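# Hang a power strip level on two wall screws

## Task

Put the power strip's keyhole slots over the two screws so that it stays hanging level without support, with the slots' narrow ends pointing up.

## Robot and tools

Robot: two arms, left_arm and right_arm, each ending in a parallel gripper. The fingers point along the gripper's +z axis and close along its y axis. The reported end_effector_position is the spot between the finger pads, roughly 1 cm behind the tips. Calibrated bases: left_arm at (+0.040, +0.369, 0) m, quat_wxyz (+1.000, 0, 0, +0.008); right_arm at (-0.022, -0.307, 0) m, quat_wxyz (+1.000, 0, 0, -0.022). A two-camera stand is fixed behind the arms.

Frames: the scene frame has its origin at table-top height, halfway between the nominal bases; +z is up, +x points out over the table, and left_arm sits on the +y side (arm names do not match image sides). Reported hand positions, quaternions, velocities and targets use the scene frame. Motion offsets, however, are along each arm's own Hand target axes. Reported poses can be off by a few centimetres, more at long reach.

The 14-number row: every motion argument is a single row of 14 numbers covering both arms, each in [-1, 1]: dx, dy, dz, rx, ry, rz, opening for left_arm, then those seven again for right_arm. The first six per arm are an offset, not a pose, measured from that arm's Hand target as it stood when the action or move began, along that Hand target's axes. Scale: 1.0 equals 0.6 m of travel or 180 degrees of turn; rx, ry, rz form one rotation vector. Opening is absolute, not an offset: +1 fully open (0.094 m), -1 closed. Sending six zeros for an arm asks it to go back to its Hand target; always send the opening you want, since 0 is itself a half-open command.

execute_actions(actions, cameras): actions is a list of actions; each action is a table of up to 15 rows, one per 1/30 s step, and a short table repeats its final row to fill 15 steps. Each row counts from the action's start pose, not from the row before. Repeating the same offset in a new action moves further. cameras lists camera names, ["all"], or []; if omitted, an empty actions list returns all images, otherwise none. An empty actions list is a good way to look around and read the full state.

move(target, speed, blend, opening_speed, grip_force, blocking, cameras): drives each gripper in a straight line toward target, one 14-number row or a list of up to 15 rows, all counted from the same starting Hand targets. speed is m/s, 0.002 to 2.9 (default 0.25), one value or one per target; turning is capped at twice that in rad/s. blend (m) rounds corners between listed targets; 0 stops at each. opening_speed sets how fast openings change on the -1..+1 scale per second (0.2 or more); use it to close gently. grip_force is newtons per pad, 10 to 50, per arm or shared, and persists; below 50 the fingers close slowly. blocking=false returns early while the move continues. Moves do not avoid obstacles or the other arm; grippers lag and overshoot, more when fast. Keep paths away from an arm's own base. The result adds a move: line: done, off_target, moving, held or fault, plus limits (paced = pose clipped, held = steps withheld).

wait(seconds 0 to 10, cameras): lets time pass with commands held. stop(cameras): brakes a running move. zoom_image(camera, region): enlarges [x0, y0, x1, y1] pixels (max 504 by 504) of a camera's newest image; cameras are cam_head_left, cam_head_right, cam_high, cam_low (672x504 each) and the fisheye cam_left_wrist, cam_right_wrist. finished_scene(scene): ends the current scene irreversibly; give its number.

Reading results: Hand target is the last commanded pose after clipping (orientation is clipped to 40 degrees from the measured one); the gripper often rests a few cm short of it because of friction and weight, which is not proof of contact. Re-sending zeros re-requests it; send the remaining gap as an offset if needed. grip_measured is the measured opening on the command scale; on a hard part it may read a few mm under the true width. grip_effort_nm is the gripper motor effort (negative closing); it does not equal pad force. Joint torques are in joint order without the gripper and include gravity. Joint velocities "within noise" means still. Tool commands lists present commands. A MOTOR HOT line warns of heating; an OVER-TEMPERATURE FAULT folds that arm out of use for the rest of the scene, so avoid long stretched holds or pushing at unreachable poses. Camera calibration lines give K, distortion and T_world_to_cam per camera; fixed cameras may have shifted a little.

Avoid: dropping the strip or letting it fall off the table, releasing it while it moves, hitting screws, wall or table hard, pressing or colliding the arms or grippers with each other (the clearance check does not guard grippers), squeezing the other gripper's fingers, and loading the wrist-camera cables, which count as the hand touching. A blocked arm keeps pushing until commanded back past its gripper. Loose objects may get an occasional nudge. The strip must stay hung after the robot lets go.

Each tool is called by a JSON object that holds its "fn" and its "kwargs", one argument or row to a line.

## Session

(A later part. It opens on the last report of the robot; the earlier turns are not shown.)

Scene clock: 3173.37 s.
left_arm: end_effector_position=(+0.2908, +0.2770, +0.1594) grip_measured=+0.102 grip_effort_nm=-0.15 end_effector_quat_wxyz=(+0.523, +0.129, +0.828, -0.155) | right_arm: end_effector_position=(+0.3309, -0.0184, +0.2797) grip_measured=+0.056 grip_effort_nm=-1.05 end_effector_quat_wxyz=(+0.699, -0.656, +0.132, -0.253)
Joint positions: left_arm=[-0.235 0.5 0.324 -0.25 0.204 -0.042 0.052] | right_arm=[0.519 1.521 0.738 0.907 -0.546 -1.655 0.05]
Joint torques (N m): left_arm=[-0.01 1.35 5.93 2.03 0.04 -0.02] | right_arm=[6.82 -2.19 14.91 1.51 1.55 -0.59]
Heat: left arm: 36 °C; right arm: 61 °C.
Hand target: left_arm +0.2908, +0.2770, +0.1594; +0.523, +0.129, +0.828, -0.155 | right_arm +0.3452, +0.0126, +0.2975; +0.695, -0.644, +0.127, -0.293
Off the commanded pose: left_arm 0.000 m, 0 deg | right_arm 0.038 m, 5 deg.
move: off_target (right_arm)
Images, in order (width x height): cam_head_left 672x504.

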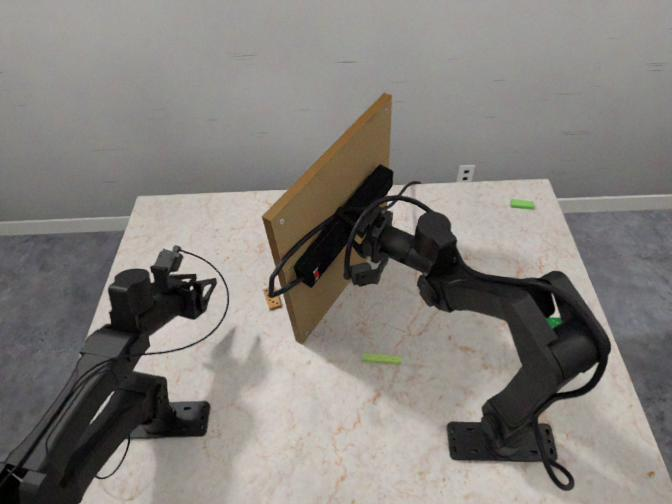

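{"fn": "move", "kwargs": {
  "target": [0,0,0,0,0,0,0.1,0.0,-0.012,0,0,0,-0.018,-0.5],
  "speed": 0.03,
  "cameras": ["cam_head_left"]
}}

{"fn": "zoom_image", "kwargs": {
  "camera": "cam_head_left",
  "region": [285, 145, 405, 285]
}}

Scene clock: 3184.27 s.
left_arm: end_effector_position=(+0.2908, +0.2770, +0.1594) grip_measured=+0.102 grip_effort_nm=-0.14 end_effector_quat_wxyz=(+0.523, +0.129, +0.828, -0.155) | right_arm: end_effector_position=(+0.3307, -0.0186, +0.2816) grip_measured=+0.056 grip_effort_nm=-1.05 end_effector_quat_wxyz=(+0.690, -0.658, +0.127, -0.272)
Joint positions: left_arm=[-0.235 0.5 0.324 -0.25 0.204 -0.042 0.052] | right_arm=[0.53 1.504 0.738 0.882 -0.516 -1.698 0.05]
Joint torques (N m): left_arm=[-0.05 1.32 6.04 2.02 0.04 -0.02] | right_arm=[6.38 -2.24 15.83 1.48 1.27 -0.72]
Heat: left arm: 36 °C; right arm: 62 °C.
Hand target: left_arm +0.2908, +0.2770, +0.1594; +0.523, +0.129, +0.828, -0.155 | right_arm +0.3435, +0.0125, +0.3045; +0.686, -0.648, +0.109, -0.313
Off the commanded pose: left_arm 0.000 m, 0 deg | right_arm 0.041 m, 5 deg.
move: off_target (right_arm)
Images, in order (width x height): cam_head_left 672x504.

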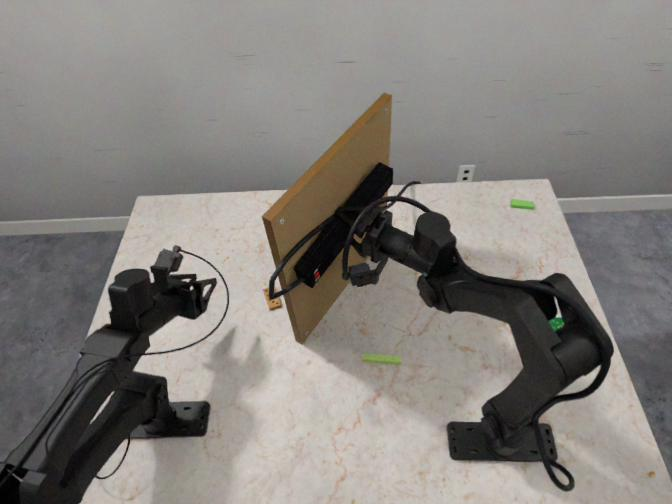

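Scaled by 3.600 from the camera's 672x504 image, which has a finer 960x720 frame.

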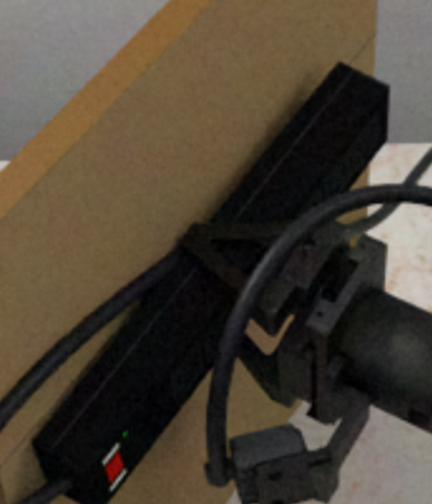

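{"fn": "move", "kwargs": {
  "target": [0,0,0,0,0,0,0.1,0.01,-0.006,0.01,0,-0.02,-0.01,-0.5],
  "speed": 0.03,
  "cameras": ["cam_head_left"]
}}

{"fn": "zoom_image", "kwargs": {
  "camera": "cam_head_left",
  "region": [285, 145, 405, 285]
}}

Scene clock: 3194.47 s.
left_arm: end_effector_position=(+0.2908, +0.2770, +0.1594) grip_measured=+0.102 grip_effort_nm=-0.15 end_effector_quat_wxyz=(+0.523, +0.129, +0.828, -0.155) | right_arm: end_effector_position=(+0.3306, -0.0178, +0.2819) grip_measured=+0.056 grip_effort_nm=-1.05 end_effector_quat_wxyz=(+0.680, -0.673, +0.099, -0.274)
Joint positions: left_arm=[-0.235 0.5 0.324 -0.25 0.204 -0.042 0.052] | right_arm=[0.512 1.501 0.767 0.823 -0.571 -1.759 0.05]
Joint torques (N m): left_arm=[-0.02 1.32 6 2.01 0.05 -0.01] | right_arm=[4.79 -0.81 18.37 1.51 0.79 -0.4]
Heat: left arm: 36 °C; right arm: 64 °C.
Hand target: left_arm +0.2908, +0.2770, +0.1594; +0.523, +0.129, +0.828, -0.155 | right_arm +0.3504, +0.0142, +0.3105; +0.684, -0.659, +0.077, -0.303
Off the commanded pose: left_arm 0.000 m, 0 deg | right_arm 0.047 m, 5 deg.
move: off_target (right_arm)
Images, in order (width x height): cam_head_left 672x504.

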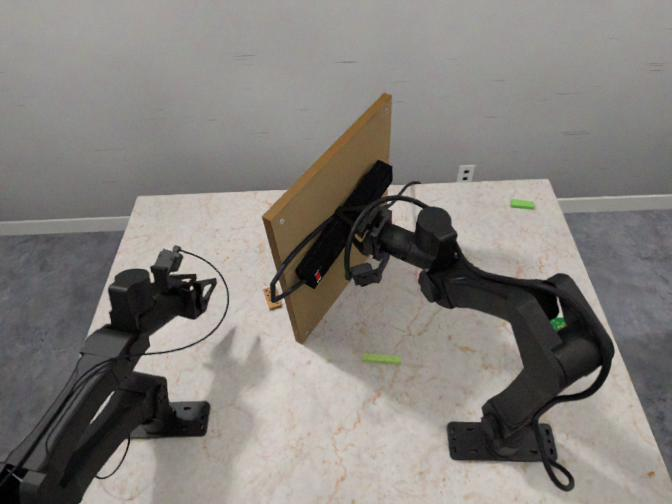

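Scaled by 3.600 from the camera's 672x504 image, which has a finer 960x720 frame.

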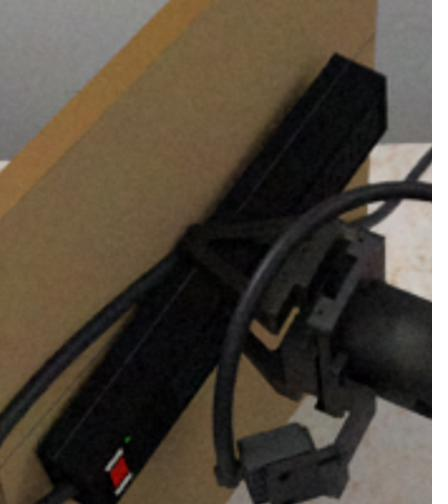

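{"fn": "zoom_image", "kwargs": {
  "camera": "cam_head_left",
  "region": [320, 185, 370, 235]
}}

{"fn": "wait", "kwargs": {
  "seconds": 0,
  "cameras": ["cam_right_wrist","cam_low","cam_head_right","cam_left_wrist"]
}}

{"fn": "zoom_image", "kwargs": {
  "camera": "cam_head_right",
  "region": [260, 120, 420, 300]
}}

Scaled by 10.080 from the camera's 672x504 image, which has a finer 960x720 frame.

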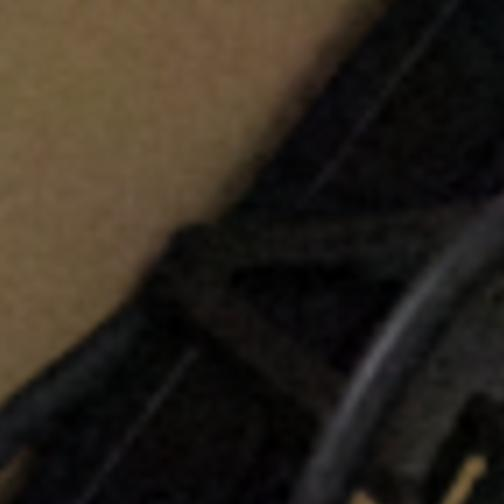

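Scene clock: 3238.43 s.
left_arm: end_effector_position=(+0.2908, +0.2770, +0.1594) grip_measured=+0.102 grip_effort_nm=-0.14 end_effector_quat_wxyz=(+0.523, +0.129, +0.828, -0.155) | right_arm: end_effector_position=(+0.3306, -0.0178, +0.2819) grip_measured=+0.056 grip_effort_nm=-1.05 end_effector_quat_wxyz=(+0.680, -0.673, +0.099, -0.274)
Joint positions: left_arm=[-0.235 0.5 0.324 -0.25 0.204 -0.042 0.052] | right_arm=[0.512 1.501 0.767 0.823 -0.571 -1.76 0.05]
Joint torques (N m): left_arm=[-0.09 1.35 5.94 2.03 0.06 -0.02] | right_arm=[4.71 -0.79 18.44 1.56 0.8 -0.39]
Heat: left arm: 36 °C; right arm: 66 °C.
Hand target: left_arm +0.2908, +0.2770, +0.1594; +0.523, +0.129, +0.828, -0.155 | right_arm +0.3504, +0.0142, +0.3105; +0.684, -0.659, +0.077, -0.303
Tool commands: left_gripper/opening=+0.1 right_gripper/opening=-0.5
Off the commanded pose: left_arm 0.000 m, 0 deg | right_arm 0.047 m, 5 deg.
camera_calibration:
cam_left_wrist: T_world_to_cam=[[-0.387402, -0.92186, -0.00970419, 0.375152], [-0.868635, 0.368521, -0.331157, 0.195722], [0.308856, -0.119861, -0.943526, 0.209584], [0, 0, 0, 1]] pos_world=[0.250615, 0.298831, 0.266203]
cam_right_wrist: T_world_to_cam=[[-0.123641, 0.0667092, 0.990082, -0.230854], [0.282226, -0.954171, 0.0995337, -0.140255], [0.951347, 0.291733, 0.0991473, -0.220357], [0, 0, 0, 1]] pos_world=[0.220677, -0.0541419, 0.264372]
Images, in order (width x height): cam_head_right 672x504, cam_low 672x504, cam_left_wrist 672x504, cam_right_wrist 672x504.

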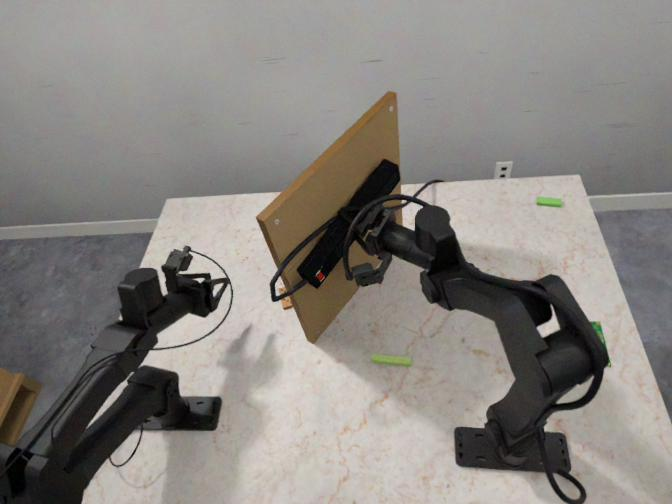

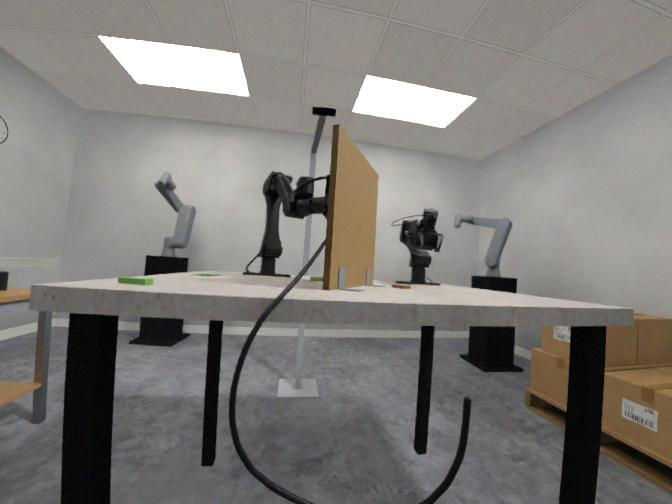

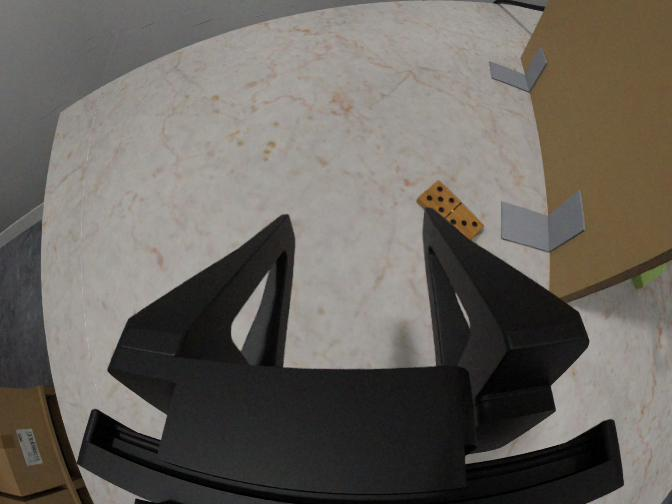

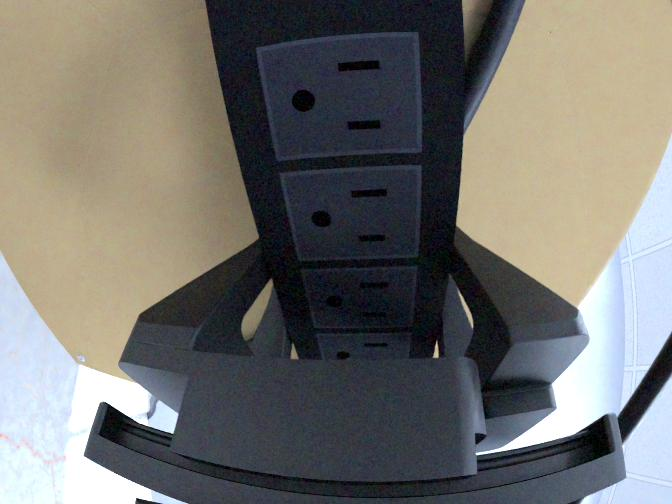

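Scaled by 2.800 from the camera's 672x504 image, which has a finer 960x720 frame.

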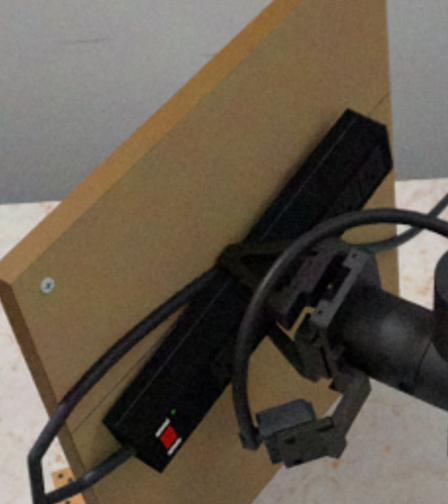

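{"fn": "move", "kwargs": {
  "target": [0,0,0,0,0,0,0.1,0.0,-0.02,-0.25,0,0,0.07,-0.5],
  "speed": 0.08,
  "cameras": ["cam_head_left","cam_head_right"]
}}

{"fn": "zoom_image", "kwargs": {
  "camera": "cam_head_right",
  "region": [240, 120, 480, 300]
}}

Scene clock: 3258.23 s.
left_arm: end_effector_position=(+0.2908, +0.2770, +0.1594) grip_measured=+0.102 grip_effort_nm=-0.14 end_effector_quat_wxyz=(+0.523, +0.129, +0.828, -0.155) | right_arm: end_effector_position=(+0.2797, -0.1118, +0.2852) grip_measured=+0.056 grip_effort_nm=-1.05 end_effector_quat_wxyz=(+0.699, -0.660, +0.170, -0.215)
Joint positions: left_arm=[-0.235 0.5 0.324 -0.25 0.204 -0.042 0.052] | right_arm=[0.236 1.127 0.514 0.717 -0.825 -1.54 0.05]
Joint torques (N m): left_arm=[-0.05 1.33 5.93 2.03 0.03 -0.01] | right_arm=[-0.4 -5.57 7.51 1.93 -0.19 0.22]
Heat: left arm: 36 °C; right arm: 66 °C.
Hand target: left_arm +0.2908, +0.2770, +0.1594; +0.523, +0.129, +0.828, -0.155 | right_arm +0.2710, -0.1135, +0.3038; +0.713, -0.646, +0.149, -0.226
Off the commanded pose: left_arm 0.000 m, 0 deg | right_arm 0.021 m, 4 deg.
move: off_target (right_arm)
Images, in order (width x height): cam_head_left 672x504, cam_head_right 672x504.

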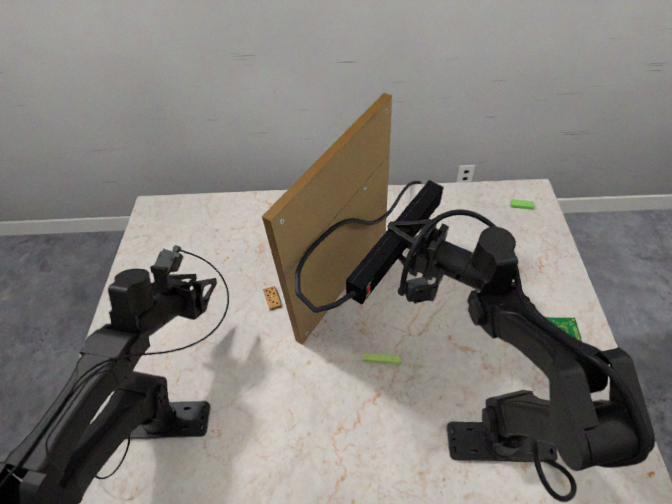

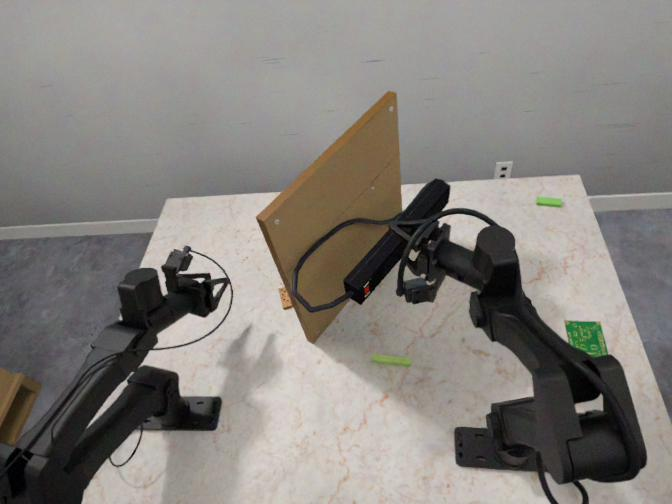

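Scaled by 2.100 from the camera's 672x504 image, which has a finer 960x720 frame.

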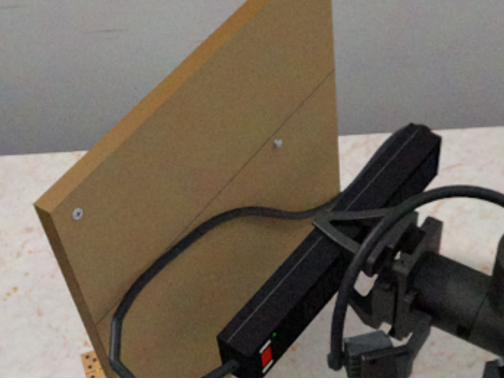

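{"fn": "move", "kwargs": {
  "target": [0,0,0,0,0,0,0.1,0.0,-0.15,-0.05,0,0,0,-0.5],
  "speed": 0.08,
  "cameras": ["cam_head_left","cam_head_right"]
}}

{"fn": "zoom_image", "kwargs": {
  "camera": "cam_head_right",
  "region": [240, 100, 480, 280]
}}

Scene clock: 3274.73 s.
left_arm: end_effector_position=(+0.2908, +0.2770, +0.1594) grip_measured=+0.102 grip_effort_nm=-0.14 end_effector_quat_wxyz=(+0.523, +0.129, +0.828, -0.155) | right_arm: end_effector_position=(+0.2556, -0.1450, +0.3606) grip_measured=+0.056 grip_effort_nm=-1.05 end_effector_quat_wxyz=(+0.700, -0.658, +0.176, -0.215)
Joint positions: left_arm=[-0.235 0.5 0.324 -0.25 0.204 -0.042 0.052] | right_arm=[0.088 0.923 0.72 0.331 -0.965 -1.502 0.05]
Joint torques (N m): left_arm=[-0.05 1.35 5.9 2.02 0.05 -0.01] | right_arm=[-0.31 -3.56 11.28 1.55 -0.27 0.29]
Heat: left arm: 36 °C; right arm: 61 °C.
Hand target: left_arm +0.2908, +0.2770, +0.1594; +0.523, +0.129, +0.828, -0.155 | right_arm +0.2441, -0.1447, +0.3891; +0.713, -0.647, +0.149, -0.226
Off the commanded pose: left_arm 0.000 m, 0 deg | right_arm 0.031 m, 4 deg.
move: off_target (right_arm)
Images, in order (width x height): cam_head_left 672x504, cam_head_right 672x504.

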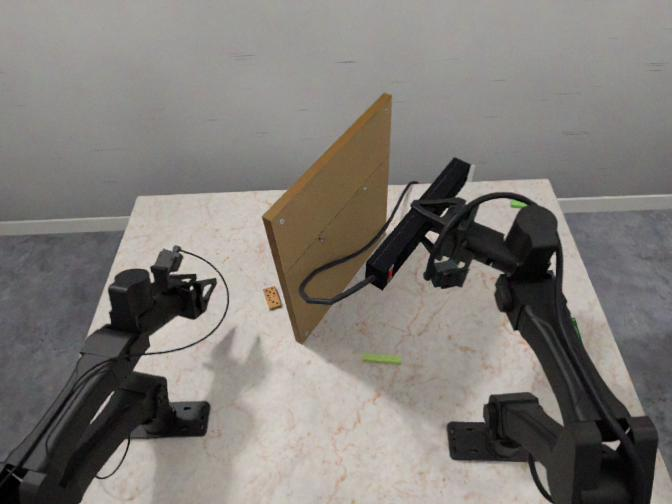

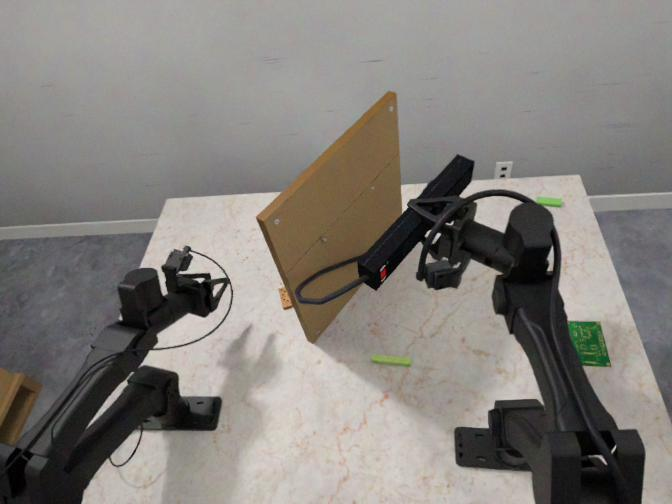

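Scaled by 2.100 from the camera's 672x504 image, which has a finer 960x720 frame.

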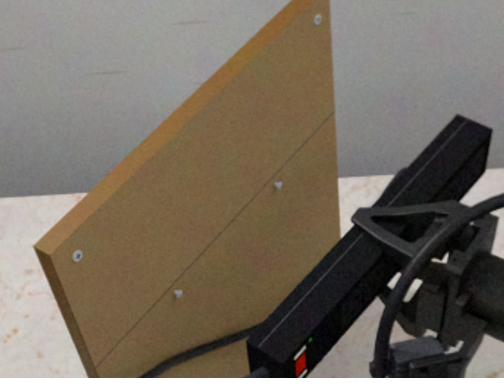

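{"fn": "move", "kwargs": {
  "target": [0,0,0,0,0,0,0.1,0.002,0.0,0.2,0,0,0,-0.5],
  "speed": 0.1,
  "cameras": ["cam_head_left","cam_head_right"]
}}

{"fn": "zoom_image", "kwargs": {
  "camera": "cam_head_left",
  "region": [260, 105, 440, 285]
}}

Scene clock: 3287.33 s.
left_arm: end_effector_position=(+0.2908, +0.2770, +0.1594) grip_measured=+0.102 grip_effort_nm=-0.14 end_effector_quat_wxyz=(+0.523, +0.129, +0.828, -0.155) | right_arm: end_effector_position=(+0.3099, -0.0486, +0.3679) grip_measured=+0.056 grip_effort_nm=-1.05 end_effector_quat_wxyz=(+0.686, -0.673, +0.173, -0.218)
Joint positions: left_arm=[-0.235 0.5 0.324 -0.25 0.204 -0.042 0.052] | right_arm=[0.459 1.248 0.967 0.324 -0.597 -1.602 0.05]
Joint torques (N m): left_arm=[-0.02 1.35 5.96 2.04 0.05 -0.02] | right_arm=[0.98 -4.46 12.11 2.17 -0.15 0.33]
Heat: left arm: 36 °C; right arm: 63 °C.
Hand target: left_arm +0.2908, +0.2770, +0.1594; +0.523, +0.129, +0.828, -0.155 | right_arm +0.3056, -0.0426, +0.4037; +0.713, -0.647, +0.148, -0.226
Off the commanded pose: left_arm 0.000 m, 0 deg | right_arm 0.036 m, 5 deg.
move: off_target (right_arm)
Images, in order (width x height): cam_head_left 672x504, cam_head_right 672x504.

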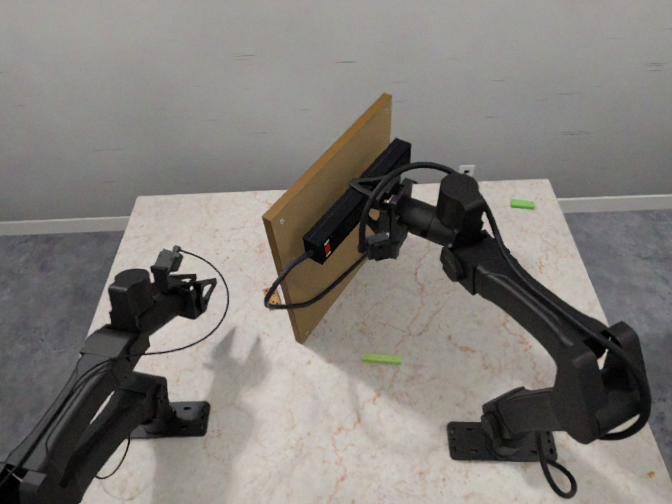

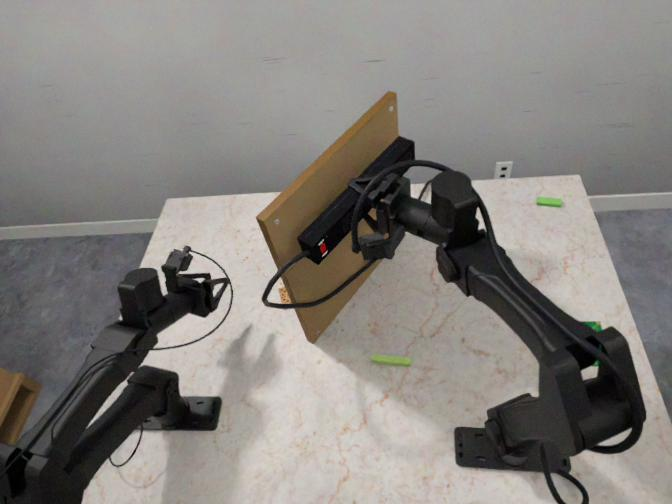

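Scaled by 2.800 from the camera's 672x504 image, which has a finer 960x720 frame.

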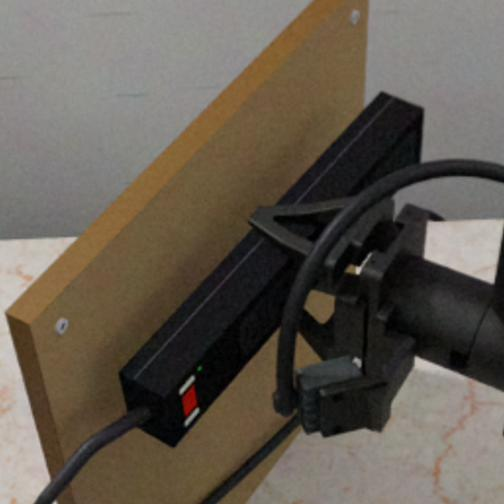

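{"fn": "move", "kwargs": {
  "target": [0,0,0,0,0,0,0.1,0.0,0.04,0.03,0,-0.02,0,-0.5],
  "speed": 0.05
}}

{"fn": "move", "kwargs": {
  "target": [0,0,0,0,0,0,0.1,0.0,0.03,0.0,0,0,0,-0.5],
  "speed": 0.04,
  "cameras": ["cam_head_left","cam_head_right"]
}}

{"fn": "zoom_image", "kwargs": {
  "camera": "cam_head_left",
  "region": [285, 145, 405, 285]
}}

Scene clock: 3299.03 s.
left_arm: end_effector_position=(+0.2908, +0.2770, +0.1594) grip_measured=+0.102 grip_effort_nm=-0.14 end_effector_quat_wxyz=(+0.523, +0.129, +0.828, -0.155) | right_arm: end_effector_position=(+0.3231, -0.0336, +0.3480) grip_measured=+0.056 grip_effort_nm=-1.05 end_effector_quat_wxyz=(+0.689, -0.679, +0.156, -0.200)
Joint positions: left_arm=[-0.235 0.5 0.324 -0.25 0.204 -0.042 0.052] | right_arm=[0.462 1.35 0.967 0.418 -0.644 -1.606 0.05]
Joint torques (N m): left_arm=[0.01 1.37 5.94 2.03 0.05 -0.03] | right_arm=[1.06 -5.09 11.56 2.28 -0.25 0.37]
Heat: left arm: 36 °C; right arm: 65 °C.
Hand target: left_arm +0.2908, +0.2770, +0.1594; +0.523, +0.129, +0.828, -0.155 | right_arm +0.3180, -0.0259, +0.3821; +0.718, -0.653, +0.126, -0.206
Off the commanded pose: left_arm 0.000 m, 0 deg | right_arm 0.035 m, 6 deg.
move: off_target (right_arm)

Scene clock: 3300.13 s.
left_arm: end_effector_position=(+0.2908, +0.2770, +0.1594) grip_measured=+0.102 grip_effort_nm=-0.14 end_effector_quat_wxyz=(+0.523, +0.129, +0.828, -0.155) | right_arm: end_effector_position=(+0.3273, -0.0313, +0.3504) grip_measured=+0.056 grip_effort_nm=-1.05 end_effector_quat_wxyz=(+0.697, -0.670, +0.143, -0.211)
Joint positions: left_arm=[-0.235 0.5 0.324 -0.25 0.204 -0.042 0.052] | right_arm=[0.462 1.376 0.961 0.492 -0.646 -1.608 0.05]
Joint torques (N m): left_arm=[-0.08 1.28 5.93 2.02 0.05 -0.01] | right_arm=[1.16 -5.29 8.02 2.22 -0.18 0.38]
Heat: left arm: 36 °C; right arm: 64 °C.
Hand target: left_arm +0.2908, +0.2770, +0.1594; +0.523, +0.129, +0.828, -0.155 | right_arm +0.3203, -0.0248, +0.3643; +0.718, -0.653, +0.126, -0.206
Off the commanded pose: left_arm 0.000 m, 0 deg | right_arm 0.017 m, 4 deg.
move: off_target (right_arm)
Images, in order (width x height): cam_head_left 672x504, cam_head_right 672x504.

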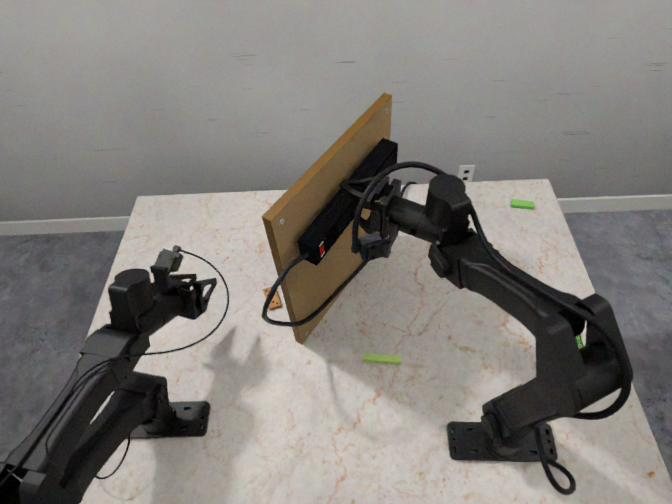

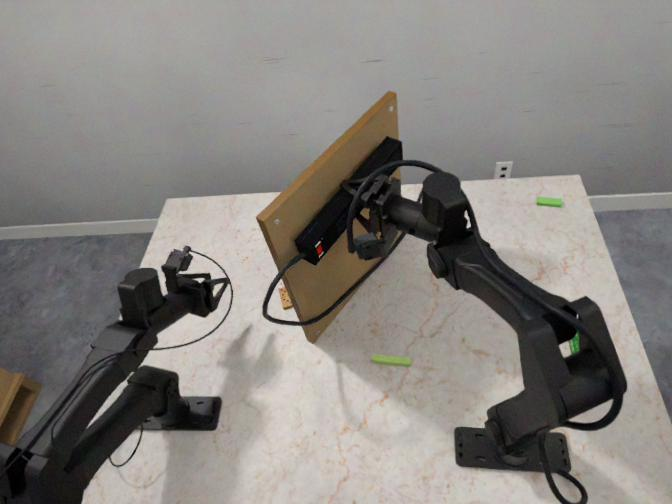

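Scaled by 3.600 from the camera's 672x504 image, which has a finer 960x720 frame.

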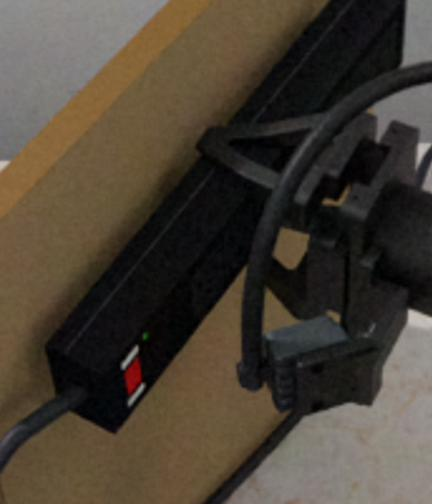

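{"fn": "move", "kwargs": {
  "target": [
    [0,0,0,0,0,0,0.1,0.0,0.04,-0.004,0,0,0,-0.5],
    [0,0,0,0,0,0,0.1,0.0,0.085,-0.004,0,0,0,-0.5]
  ],
  "speed": 0.04,
  "cameras": ["cam_head_left"]
}}

{"fn": "zoom_image", "kwargs": {
  "camera": "cam_head_left",
  "region": [285, 145, 405, 285]
}}

Scene clock: 3310.30 s.
left_arm: end_effector_position=(+0.2908, +0.2770, +0.1594) grip_measured=+0.102 grip_effort_nm=-0.14 end_effector_quat_wxyz=(+0.523, +0.129, +0.828, -0.155) | right_arm: end_effector_position=(+0.3312, -0.0286, +0.3009) grip_measured=+0.056 grip_effort_nm=-1.05 end_effector_quat_wxyz=(+0.699, -0.669, +0.140, -0.210)
Joint positions: left_arm=[-0.235 0.5 0.324 -0.25 0.204 -0.042 0.052] | right_arm=[0.462 1.457 0.82 0.718 -0.653 -1.608 0.05]
Joint torques (N m): left_arm=[-0.05 1.35 5.93 2.03 0.06 -0.02] | right_arm=[0.84 -5.63 7.64 2.21 -0.18 0.4]
Heat: left arm: 36 °C; right arm: 62 °C.
Hand target: left_arm +0.2908, +0.2770, +0.1594; +0.523, +0.129, +0.828, -0.155 | right_arm +0.3258, -0.0238, +0.3136; +0.718, -0.653, +0.126, -0.206
Off the commanded pose: left_arm 0.000 m, 0 deg | right_arm 0.015 m, 3 deg.
move: off_target (right_arm)
Images, in order (width x height): cam_head_left 672x504.

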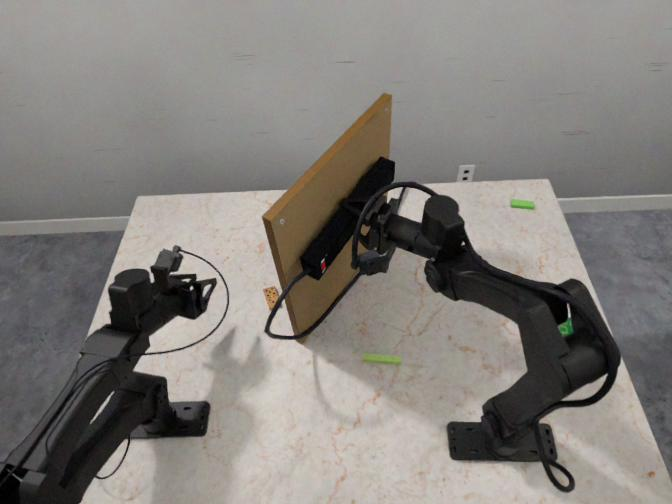

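Scaled by 3.600 from the camera's 672x504 image, which has a finer 960x720 frame.

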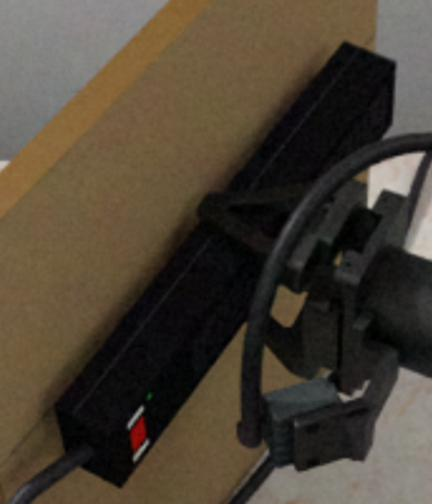

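{"fn": "move", "kwargs": {
  "target": [0,0,0,0,0,0,0.1,0.0,0.004,-0.004,0,0,0.035,-0.5],
  "speed": 0.03,
  "cameras": ["cam_head_left"]
}}

{"fn": "zoom_image", "kwargs": {
  "camera": "cam_head_left",
  "region": [285, 145, 405, 285]
}}

Scene clock: 3319.37 s.
left_arm: end_effector_position=(+0.2908, +0.2770, +0.1594) grip_measured=+0.102 grip_effort_nm=-0.15 end_effector_quat_wxyz=(+0.523, +0.129, +0.828, -0.155) | right_arm: end_effector_position=(+0.3296, -0.0287, +0.2979) grip_measured=+0.056 grip_effort_nm=-1.05 end_effector_quat_wxyz=(+0.708, -0.662, +0.174, -0.172)
Joint positions: left_arm=[-0.235 0.5 0.324 -0.25 0.204 -0.042 0.052] | right_arm=[0.462 1.457 0.81 0.726 -0.657 -1.504 0.05]
Joint torques (N m): left_arm=[-0.02 1.4 5.97 2.03 0.05 -0.02] | right_arm=[0.46 -5.71 7.51 2.26 -0.18 0.45]
Heat: left arm: 36 °C; right arm: 61 °C.
Hand target: left_arm +0.2908, +0.2770, +0.1594; +0.523, +0.129, +0.828, -0.155 | right_arm +0.3251, -0.0257, +0.3111; +0.728, -0.645, +0.162, -0.166
Off the commanded pose: left_arm 0.000 m, 0 deg | right_arm 0.014 m, 3 deg.
move: off_target (right_arm)
Images, in order (width x height): cam_head_left 672x504.

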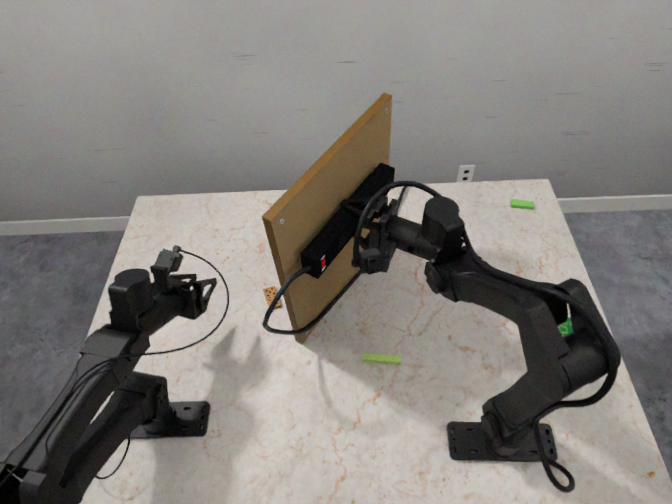

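Scaled by 3.600 from the camera's 672x504 image, which has a finer 960x720 frame.

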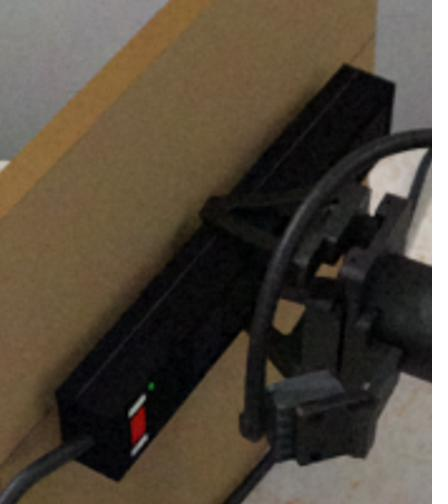

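{"fn": "move", "kwargs": {
  "target": [0,0,0,0,0,0,0.1,0.0,-0.002,0.022,0,-0.015,0.007,-0.5],
  "speed": 0.03,
  "cameras": ["cam_head_left"]
}}

{"fn": "zoom_image", "kwargs": {
  "camera": "cam_head_left",
  "region": [285, 145, 405, 285]
}}

Scene clock: 3328.23 s.
left_arm: end_effector_position=(+0.2908, +0.2770, +0.1594) grip_measured=+0.102 grip_effort_nm=-0.15 end_effector_quat_wxyz=(+0.523, +0.129, +0.828, -0.155) | right_arm: end_effector_position=(+0.3310, -0.0229, +0.2835) grip_measured=+0.056 grip_effort_nm=-1.05 end_effector_quat_wxyz=(+0.706, -0.670, +0.180, -0.142)
Joint positions: left_arm=[-0.235 0.5 0.324 -0.25 0.204 -0.042 0.052] | right_arm=[0.462 1.499 0.813 0.735 -0.69 -1.476 0.05]
Joint torques (N m): left_arm=[-0.03 1.36 6.01 2.04 0.05 0] | right_arm=[0.87 -5.16 11.67 2.25 -0.31 0.42]
Heat: left arm: 36 °C; right arm: 61 °C.
Hand target: left_arm +0.2908, +0.2770, +0.1594; +0.523, +0.129, +0.828, -0.155 | right_arm +0.3309, -0.0142, +0.3138; +0.733, -0.647, +0.152, -0.143
Off the commanded pose: left_arm 0.000 m, 0 deg | right_arm 0.031 m, 5 deg.
move: off_target (right_arm)
Images, in order (width x height): cam_head_left 672x504.

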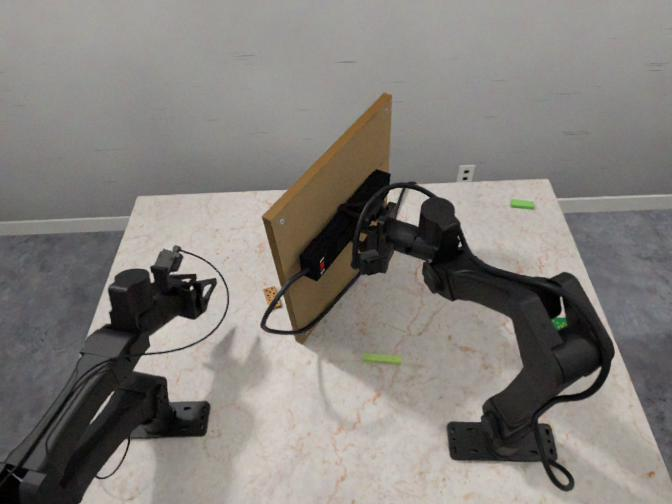

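Scaled by 3.600 from the camera's 672x504 image, which has a finer 960x720 frame.

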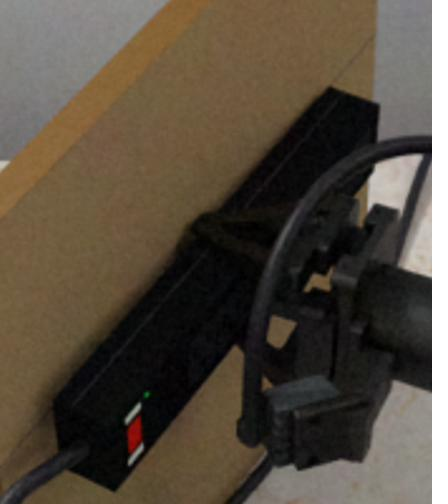

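{"fn": "move", "kwargs": {
  "target": [0,0,0,0,0,0,0.1,0.0,0.012,-0.035,0,0,0,-0.5],
  "speed": 0.03,
  "cameras": ["cam_head_left"]
}}

{"fn": "zoom_image", "kwargs": {
  "camera": "cam_head_left",
  "region": [285, 145, 405, 285]
}}

Scene clock: 3339.50 s.
left_arm: end_effector_position=(+0.2908, +0.2770, +0.1594) grip_measured=+0.102 grip_effort_nm=-0.15 end_effector_quat_wxyz=(+0.523, +0.129, +0.828, -0.155) | right_arm: end_effector_position=(+0.3281, -0.0301, +0.2829) grip_measured=+0.056 grip_effort_nm=-1.05 end_effector_quat_wxyz=(+0.713, -0.667, +0.168, -0.138)
Joint positions: left_arm=[-0.235 0.5 0.324 -0.25 0.204 -0.042 0.052] | right_arm=[0.433 1.499 0.79 0.782 -0.742 -1.467 0.05]
Joint torques (N m): left_arm=[0.03 1.35 5.98 2.02 0.04 -0.01] | right_arm=[-0.28 -7.72 7.28 2.17 -0.21 0.43]
Heat: left arm: 36 °C; right arm: 60 °C.
Hand target: left_arm +0.2908, +0.2770, +0.1594; +0.523, +0.129, +0.828, -0.155 | right_arm +0.3224, -0.0322, +0.3042; +0.733, -0.647, +0.152, -0.143
Off the commanded pose: left_arm 0.000 m, 0 deg | right_arm 0.022 m, 4 deg.
move: off_target (right_arm)
Images, in order (width x height): cam_head_left 672x504.

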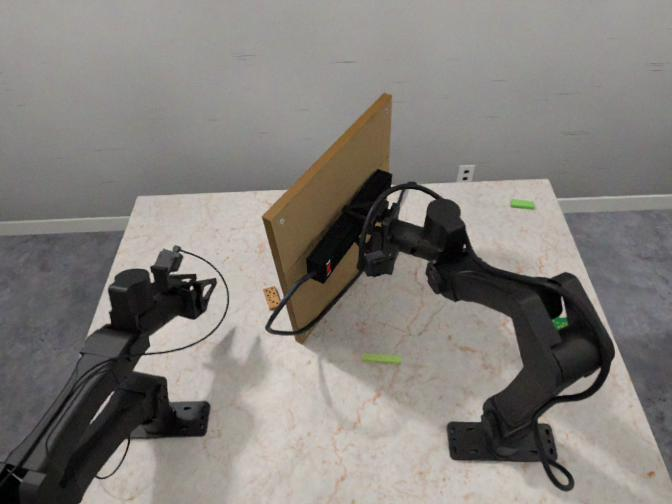

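Scaled by 3.600 from the camera's 672x504 image, which has a finer 960x720 frame.

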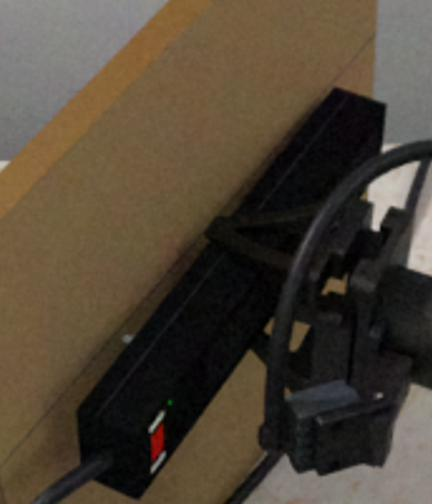

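{"fn": "move", "kwargs": {
  "target": [0,0,0,0,0,0,0.1,0.004,-0.015,0,0,0.0,0,-0.5],
  "speed": 0.03
}}

{"fn": "move", "kwargs": {
  "target": [0,0,0,0,0,0,0.1,0.0,-0.01,0,0,0.01,0,-0.5],
  "speed": 0.03
}}

{"fn": "move", "kwargs": {
  "target": [0,0,0,0,0,0,0.1,0.0,-0.008,0,0,0,0,-0.5],
  "speed": 0.03
}}

{"fn": "move", "kwargs": {
  "target": [0,0,0,0,0,0,0.1,0.0,-0.006,0,0,0,0,-0.5],
  "speed": 0.03
}}

Scene clock: 3351.37 s.
left_arm: end_effector_position=(+0.2908, +0.2770, +0.1594) grip_measured=+0.102 grip_effort_nm=-0.15 end_effector_quat_wxyz=(+0.523, +0.129, +0.828, -0.155) | right_arm: end_effector_position=(+0.3292, -0.0326, +0.2826) grip_measured=+0.056 grip_effort_nm=-1.05 end_effector_quat_wxyz=(+0.712, -0.667, +0.169, -0.137)
Joint positions: left_arm=[-0.235 0.5 0.324 -0.25 0.204 -0.042 0.052] | right_arm=[0.424 1.499 0.79 0.781 -0.75 -1.463 0.05]
Joint torques (N m): left_arm=[-0.1 1.33 5.98 2.01 0.02 -0.01] | right_arm=[-0.35 -8.77 9.51 1.84 -0.18 0.44]
Heat: left arm: 36 °C; right arm: 58 °C.
Hand target: left_arm +0.2908, +0.2770, +0.1594; +0.523, +0.129, +0.828, -0.155 | right_arm +0.3245, -0.0343, +0.3131; +0.733, -0.647, +0.152, -0.143
Off the commanded pose: left_arm 0.000 m, 0 deg | right_arm 0.031 m, 4 deg.
move: off_target (right_arm)

Scene clock: 3352.47 s.
left_arm: end_effector_position=(+0.2908, +0.2770, +0.1594) grip_measured=+0.102 grip_effort_nm=-0.15 end_effector_quat_wxyz=(+0.523, +0.129, +0.828, -0.155) | right_arm: end_effector_position=(+0.3323, -0.0355, +0.2806) grip_measured=+0.056 grip_effort_nm=-1.05 end_effector_quat_wxyz=(+0.706, -0.669, +0.187, -0.140)
Joint positions: left_arm=[-0.235 0.5 0.324 -0.25 0.204 -0.042 0.052] | right_arm=[0.424 1.485 0.79 0.743 -0.721 -1.463 0.05]
Joint torques (N m): left_arm=[-0.08 1.33 5.9 2 0.03 -0.02] | right_arm=[0.4 -10.1 9.62 1.91 -0.09 0.39]
Heat: left arm: 36 °C; right arm: 58 °C.
Hand target: left_arm +0.2908, +0.2770, +0.1594; +0.523, +0.129, +0.828, -0.155 | right_arm +0.3244, -0.0350, +0.3189; +0.731, -0.645, +0.163, -0.153
Off the commanded pose: left_arm 0.000 m, 0 deg | right_arm 0.039 m, 5 deg.
move: off_target (right_arm)

Scene clock: 3353.40 s.
left_arm: end_effector_position=(+0.2908, +0.2770, +0.1594) grip_measured=+0.102 grip_effort_nm=-0.15 end_effector_quat_wxyz=(+0.523, +0.129, +0.828, -0.155) | right_arm: end_effector_position=(+0.3309, -0.0361, +0.2802) grip_measured=+0.056 grip_effort_nm=-1.05 end_effector_quat_wxyz=(+0.703, -0.671, +0.190, -0.137)
Joint positions: left_arm=[-0.235 0.5 0.324 -0.25 0.204 -0.042 0.052] | right_arm=[0.424 1.475 0.79 0.721 -0.721 -1.463 0.05]
Joint torques (N m): left_arm=[-0.01 1.37 6 2.04 0.05 -0.02] | right_arm=[0.49 -9.95 10.71 1.9 -0.08 0.34]
Heat: left arm: 36 °C; right arm: 58 °C.
Hand target: left_arm +0.2908, +0.2770, +0.1594; +0.523, +0.129, +0.828, -0.155 | right_arm +0.3244, -0.0356, +0.3237; +0.731, -0.645, +0.163, -0.153
Off the commanded pose: left_arm 0.000 m, 0 deg | right_arm 0.044 m, 6 deg.
move: off_target (right_arm)

Scene clock: 3354.30 s.
left_arm: end_effector_position=(+0.2908, +0.2770, +0.1594) grip_measured=+0.102 grip_effort_nm=-0.14 end_effector_quat_wxyz=(+0.523, +0.129, +0.828, -0.155) | right_arm: end_effector_position=(+0.3298, -0.0365, +0.2802) grip_measured=+0.056 grip_effort_nm=-1.05 end_effector_quat_wxyz=(+0.702, -0.673, +0.193, -0.135)
Joint positions: left_arm=[-0.235 0.5 0.324 -0.25 0.204 -0.042 0.052] | right_arm=[0.424 1.467 0.79 0.705 -0.721 -1.463 0.05]
Joint torques (N m): left_arm=[-0.05 1.36 5.93 2.04 0.06 -0.02] | right_arm=[0.2 -9.96 11.32 1.87 -0.11 0.35]
Heat: left arm: 36 °C; right arm: 58 °C.
Hand target: left_arm +0.2908, +0.2770, +0.1594; +0.523, +0.129, +0.828, -0.155 | right_arm +0.3243, -0.0360, +0.3273; +0.731, -0.645, +0.163, -0.153
Off the commanded pose: left_arm 0.000 m, 0 deg | right_arm 0.047 m, 6 deg.
move: off_target (right_arm)

{"fn": "move", "kwargs": {
  "target": [0,0,0,0,0,0,0.1,0.0,-0.009,0,0,0,0,-0.5],
  "speed": 0.03
}}

{"fn": "move", "kwargs": {
  "target": [0,0,0,0,0,0,0.1,0.0,-0.008,0,0,0,0,-0.5],
  "speed": 0.03
}}

{"fn": "move", "kwargs": {
  "target": [0,0,0,0,0,0,0.1,0.0,-0.006,0.004,0,0,0,-0.5],
  "speed": 0.03,
  "cameras": ["cam_head_left"]
}}

{"fn": "zoom_image", "kwargs": {
  "camera": "cam_head_left",
  "region": [285, 145, 405, 285]
}}

Scene clock: 3369.10 s.
left_arm: end_effector_position=(+0.2908, +0.2770, +0.1594) grip_measured=+0.102 grip_effort_nm=-0.15 end_effector_quat_wxyz=(+0.523, +0.129, +0.828, -0.155) | right_arm: end_effector_position=(+0.3303, -0.0363, +0.2860) grip_measured=+0.056 grip_effort_nm=-1.05 end_effector_quat_wxyz=(+0.702, -0.672, +0.192, -0.135)
Joint positions: left_arm=[-0.235 0.5 0.324 -0.25 0.204 -0.042 0.052] | right_arm=[0.424 1.459 0.807 0.682 -0.721 -1.463 0.05]
Joint torques (N m): left_arm=[-0.06 1.37 5.98 2.02 0.04 -0.03] | right_arm=[0.09 -10.07 11.32 1.93 -0.13 0.38]
Heat: left arm: 36 °C; right arm: 59 °C.
Hand target: left_arm +0.2908, +0.2770, +0.1594; +0.523, +0.129, +0.828, -0.155 | right_arm +0.3243, -0.0367, +0.3324; +0.731, -0.645, +0.163, -0.153
Off the commanded pose: left_arm 0.000 m, 0 deg | right_arm 0.047 m, 6 deg.
move: off_target (right_arm)

Scene clock: 3370.07 s.
left_arm: end_effector_position=(+0.2908, +0.2770, +0.1594) grip_measured=+0.102 grip_effort_nm=-0.15 end_effector_quat_wxyz=(+0.523, +0.129, +0.828, -0.155) | right_arm: end_effector_position=(+0.3304, -0.0363, +0.2908) grip_measured=+0.056 grip_effort_nm=-1.05 end_effector_quat_wxyz=(+0.702, -0.672, +0.192, -0.135)
Joint positions: left_arm=[-0.235 0.5 0.324 -0.25 0.204 -0.042 0.052] | right_arm=[0.424 1.451 0.821 0.66 -0.721 -1.463 0.05]
Joint torques (N m): left_arm=[-0.08 1.35 5.96 2.02 0.04 -0.02] | right_arm=[0.17 -9.89 11.4 1.89 -0.15 0.35]
Heat: left arm: 36 °C; right arm: 59 °C.
Hand target: left_arm +0.2908, +0.2770, +0.1594; +0.523, +0.129, +0.828, -0.155 | right_arm +0.3242, -0.0373, +0.3373; +0.731, -0.645, +0.163, -0.153
Off the commanded pose: left_arm 0.000 m, 0 deg | right_arm 0.047 m, 6 deg.
move: off_target (right_arm)

Scene clock: 3371.03 s.
left_arm: end_effector_position=(+0.2908, +0.2770, +0.1594) grip_measured=+0.102 grip_effort_nm=-0.15 end_effector_quat_wxyz=(+0.523, +0.129, +0.828, -0.155) | right_arm: end_effector_position=(+0.3319, -0.0357, +0.2949) grip_measured=+0.056 grip_effort_nm=-1.05 end_effector_quat_wxyz=(+0.702, -0.672, +0.192, -0.136)
Joint positions: left_arm=[-0.235 0.5 0.324 -0.25 0.204 -0.042 0.052] | right_arm=[0.424 1.451 0.838 0.645 -0.721 -1.463 0.05]
Joint torques (N m): left_arm=[-0.05 1.37 5.97 2.02 0.07 -0.02] | right_arm=[0.42 -9.87 11.45 1.9 -0.08 0.37]
Heat: left arm: 36 °C; right arm: 59 °C.
Hand target: left_arm +0.2908, +0.2770, +0.1594; +0.523, +0.129, +0.828, -0.155 | right_arm +0.3252, -0.0356, +0.3411; +0.731, -0.645, +0.163, -0.153
Off the commanded pose: left_arm 0.000 m, 0 deg | right_arm 0.047 m, 6 deg.
move: off_target (right_arm)
Images, in order (width x height): cam_head_left 672x504.

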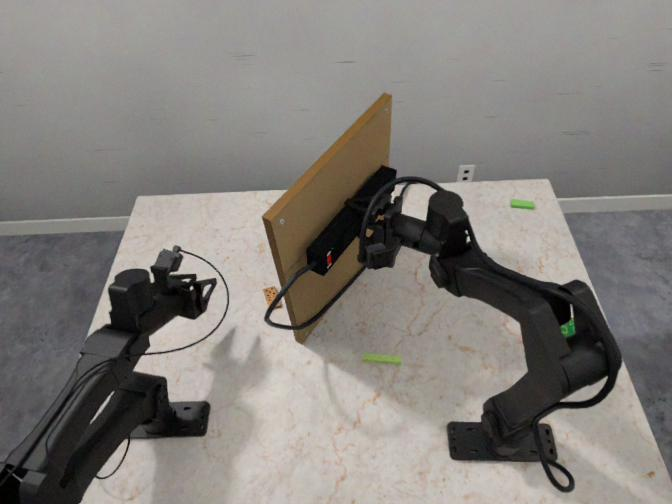

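Scaled by 3.600 from the camera's 672x504 image, which has a finer 960x720 frame.

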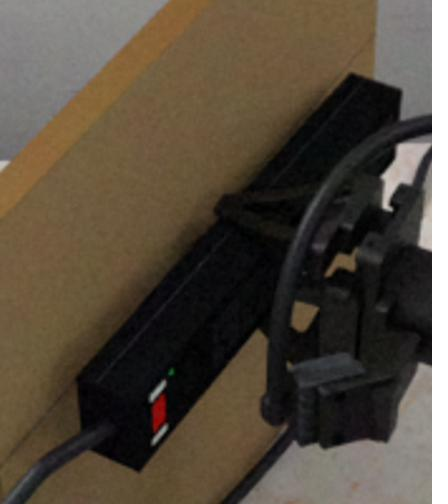

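{"fn": "move", "kwargs": {
  "target": [0,0,0,0,0,0,0.1,-0.004,0.022,0.022,0,0.0,-0.013,-0.5],
  "speed": 0.03,
  "cameras": ["cam_head_left"]
}}

{"fn": "zoom_image", "kwargs": {
  "camera": "cam_head_left",
  "region": [285, 145, 405, 285]
}}

Scene clock: 3380.90 s.
left_arm: end_effector_position=(+0.2908, +0.2770, +0.1594) grip_measured=+0.102 grip_effort_nm=-0.14 end_effector_quat_wxyz=(+0.523, +0.129, +0.828, -0.155) | right_arm: end_effector_position=(+0.3292, -0.0278, +0.2980) grip_measured=+0.056 grip_effort_nm=-1.05 end_effector_quat_wxyz=(+0.702, -0.672, +0.176, -0.155)
Joint positions: left_arm=[-0.235 0.5 0.324 -0.25 0.204 -0.042 0.052] | right_arm=[0.455 1.451 0.838 0.658 -0.685 -1.504 0.05]
Joint torques (N m): left_arm=[-0.05 1.42 5.94 2.03 0.05 -0.01] | right_arm=[0.9 -5.81 11.11 2.21 -0.09 0.3]
Heat: left arm: 36 °C; right arm: 61 °C.
Hand target: left_arm +0.2908, +0.2770, +0.1594; +0.523, +0.129, +0.828, -0.155 | right_arm +0.3290, -0.0212, +0.3297; +0.727, -0.648, +0.150, -0.168
Off the commanded pose: left_arm 0.000 m, 0 deg | right_arm 0.032 m, 5 deg.
move: off_target (right_arm)
Images, in order (width x height): cam_head_left 672x504.

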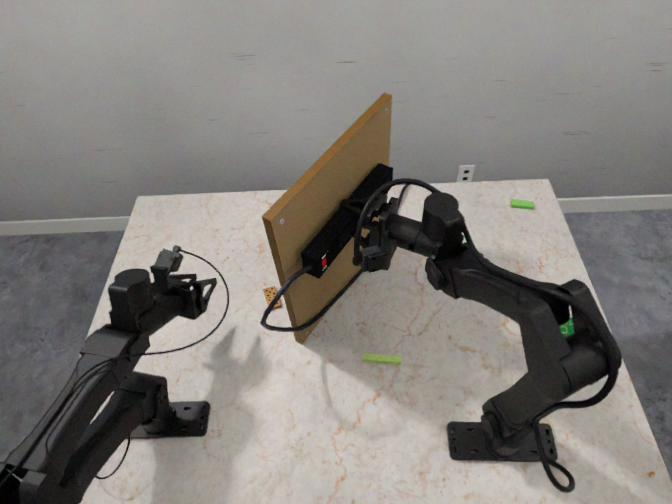

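Scaled by 3.600 from the camera's 672x504 image, which has a finer 960x720 frame.

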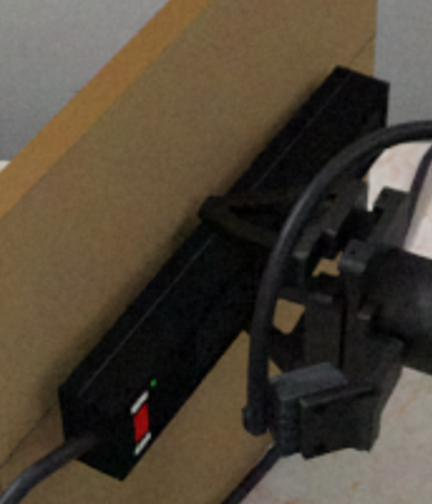

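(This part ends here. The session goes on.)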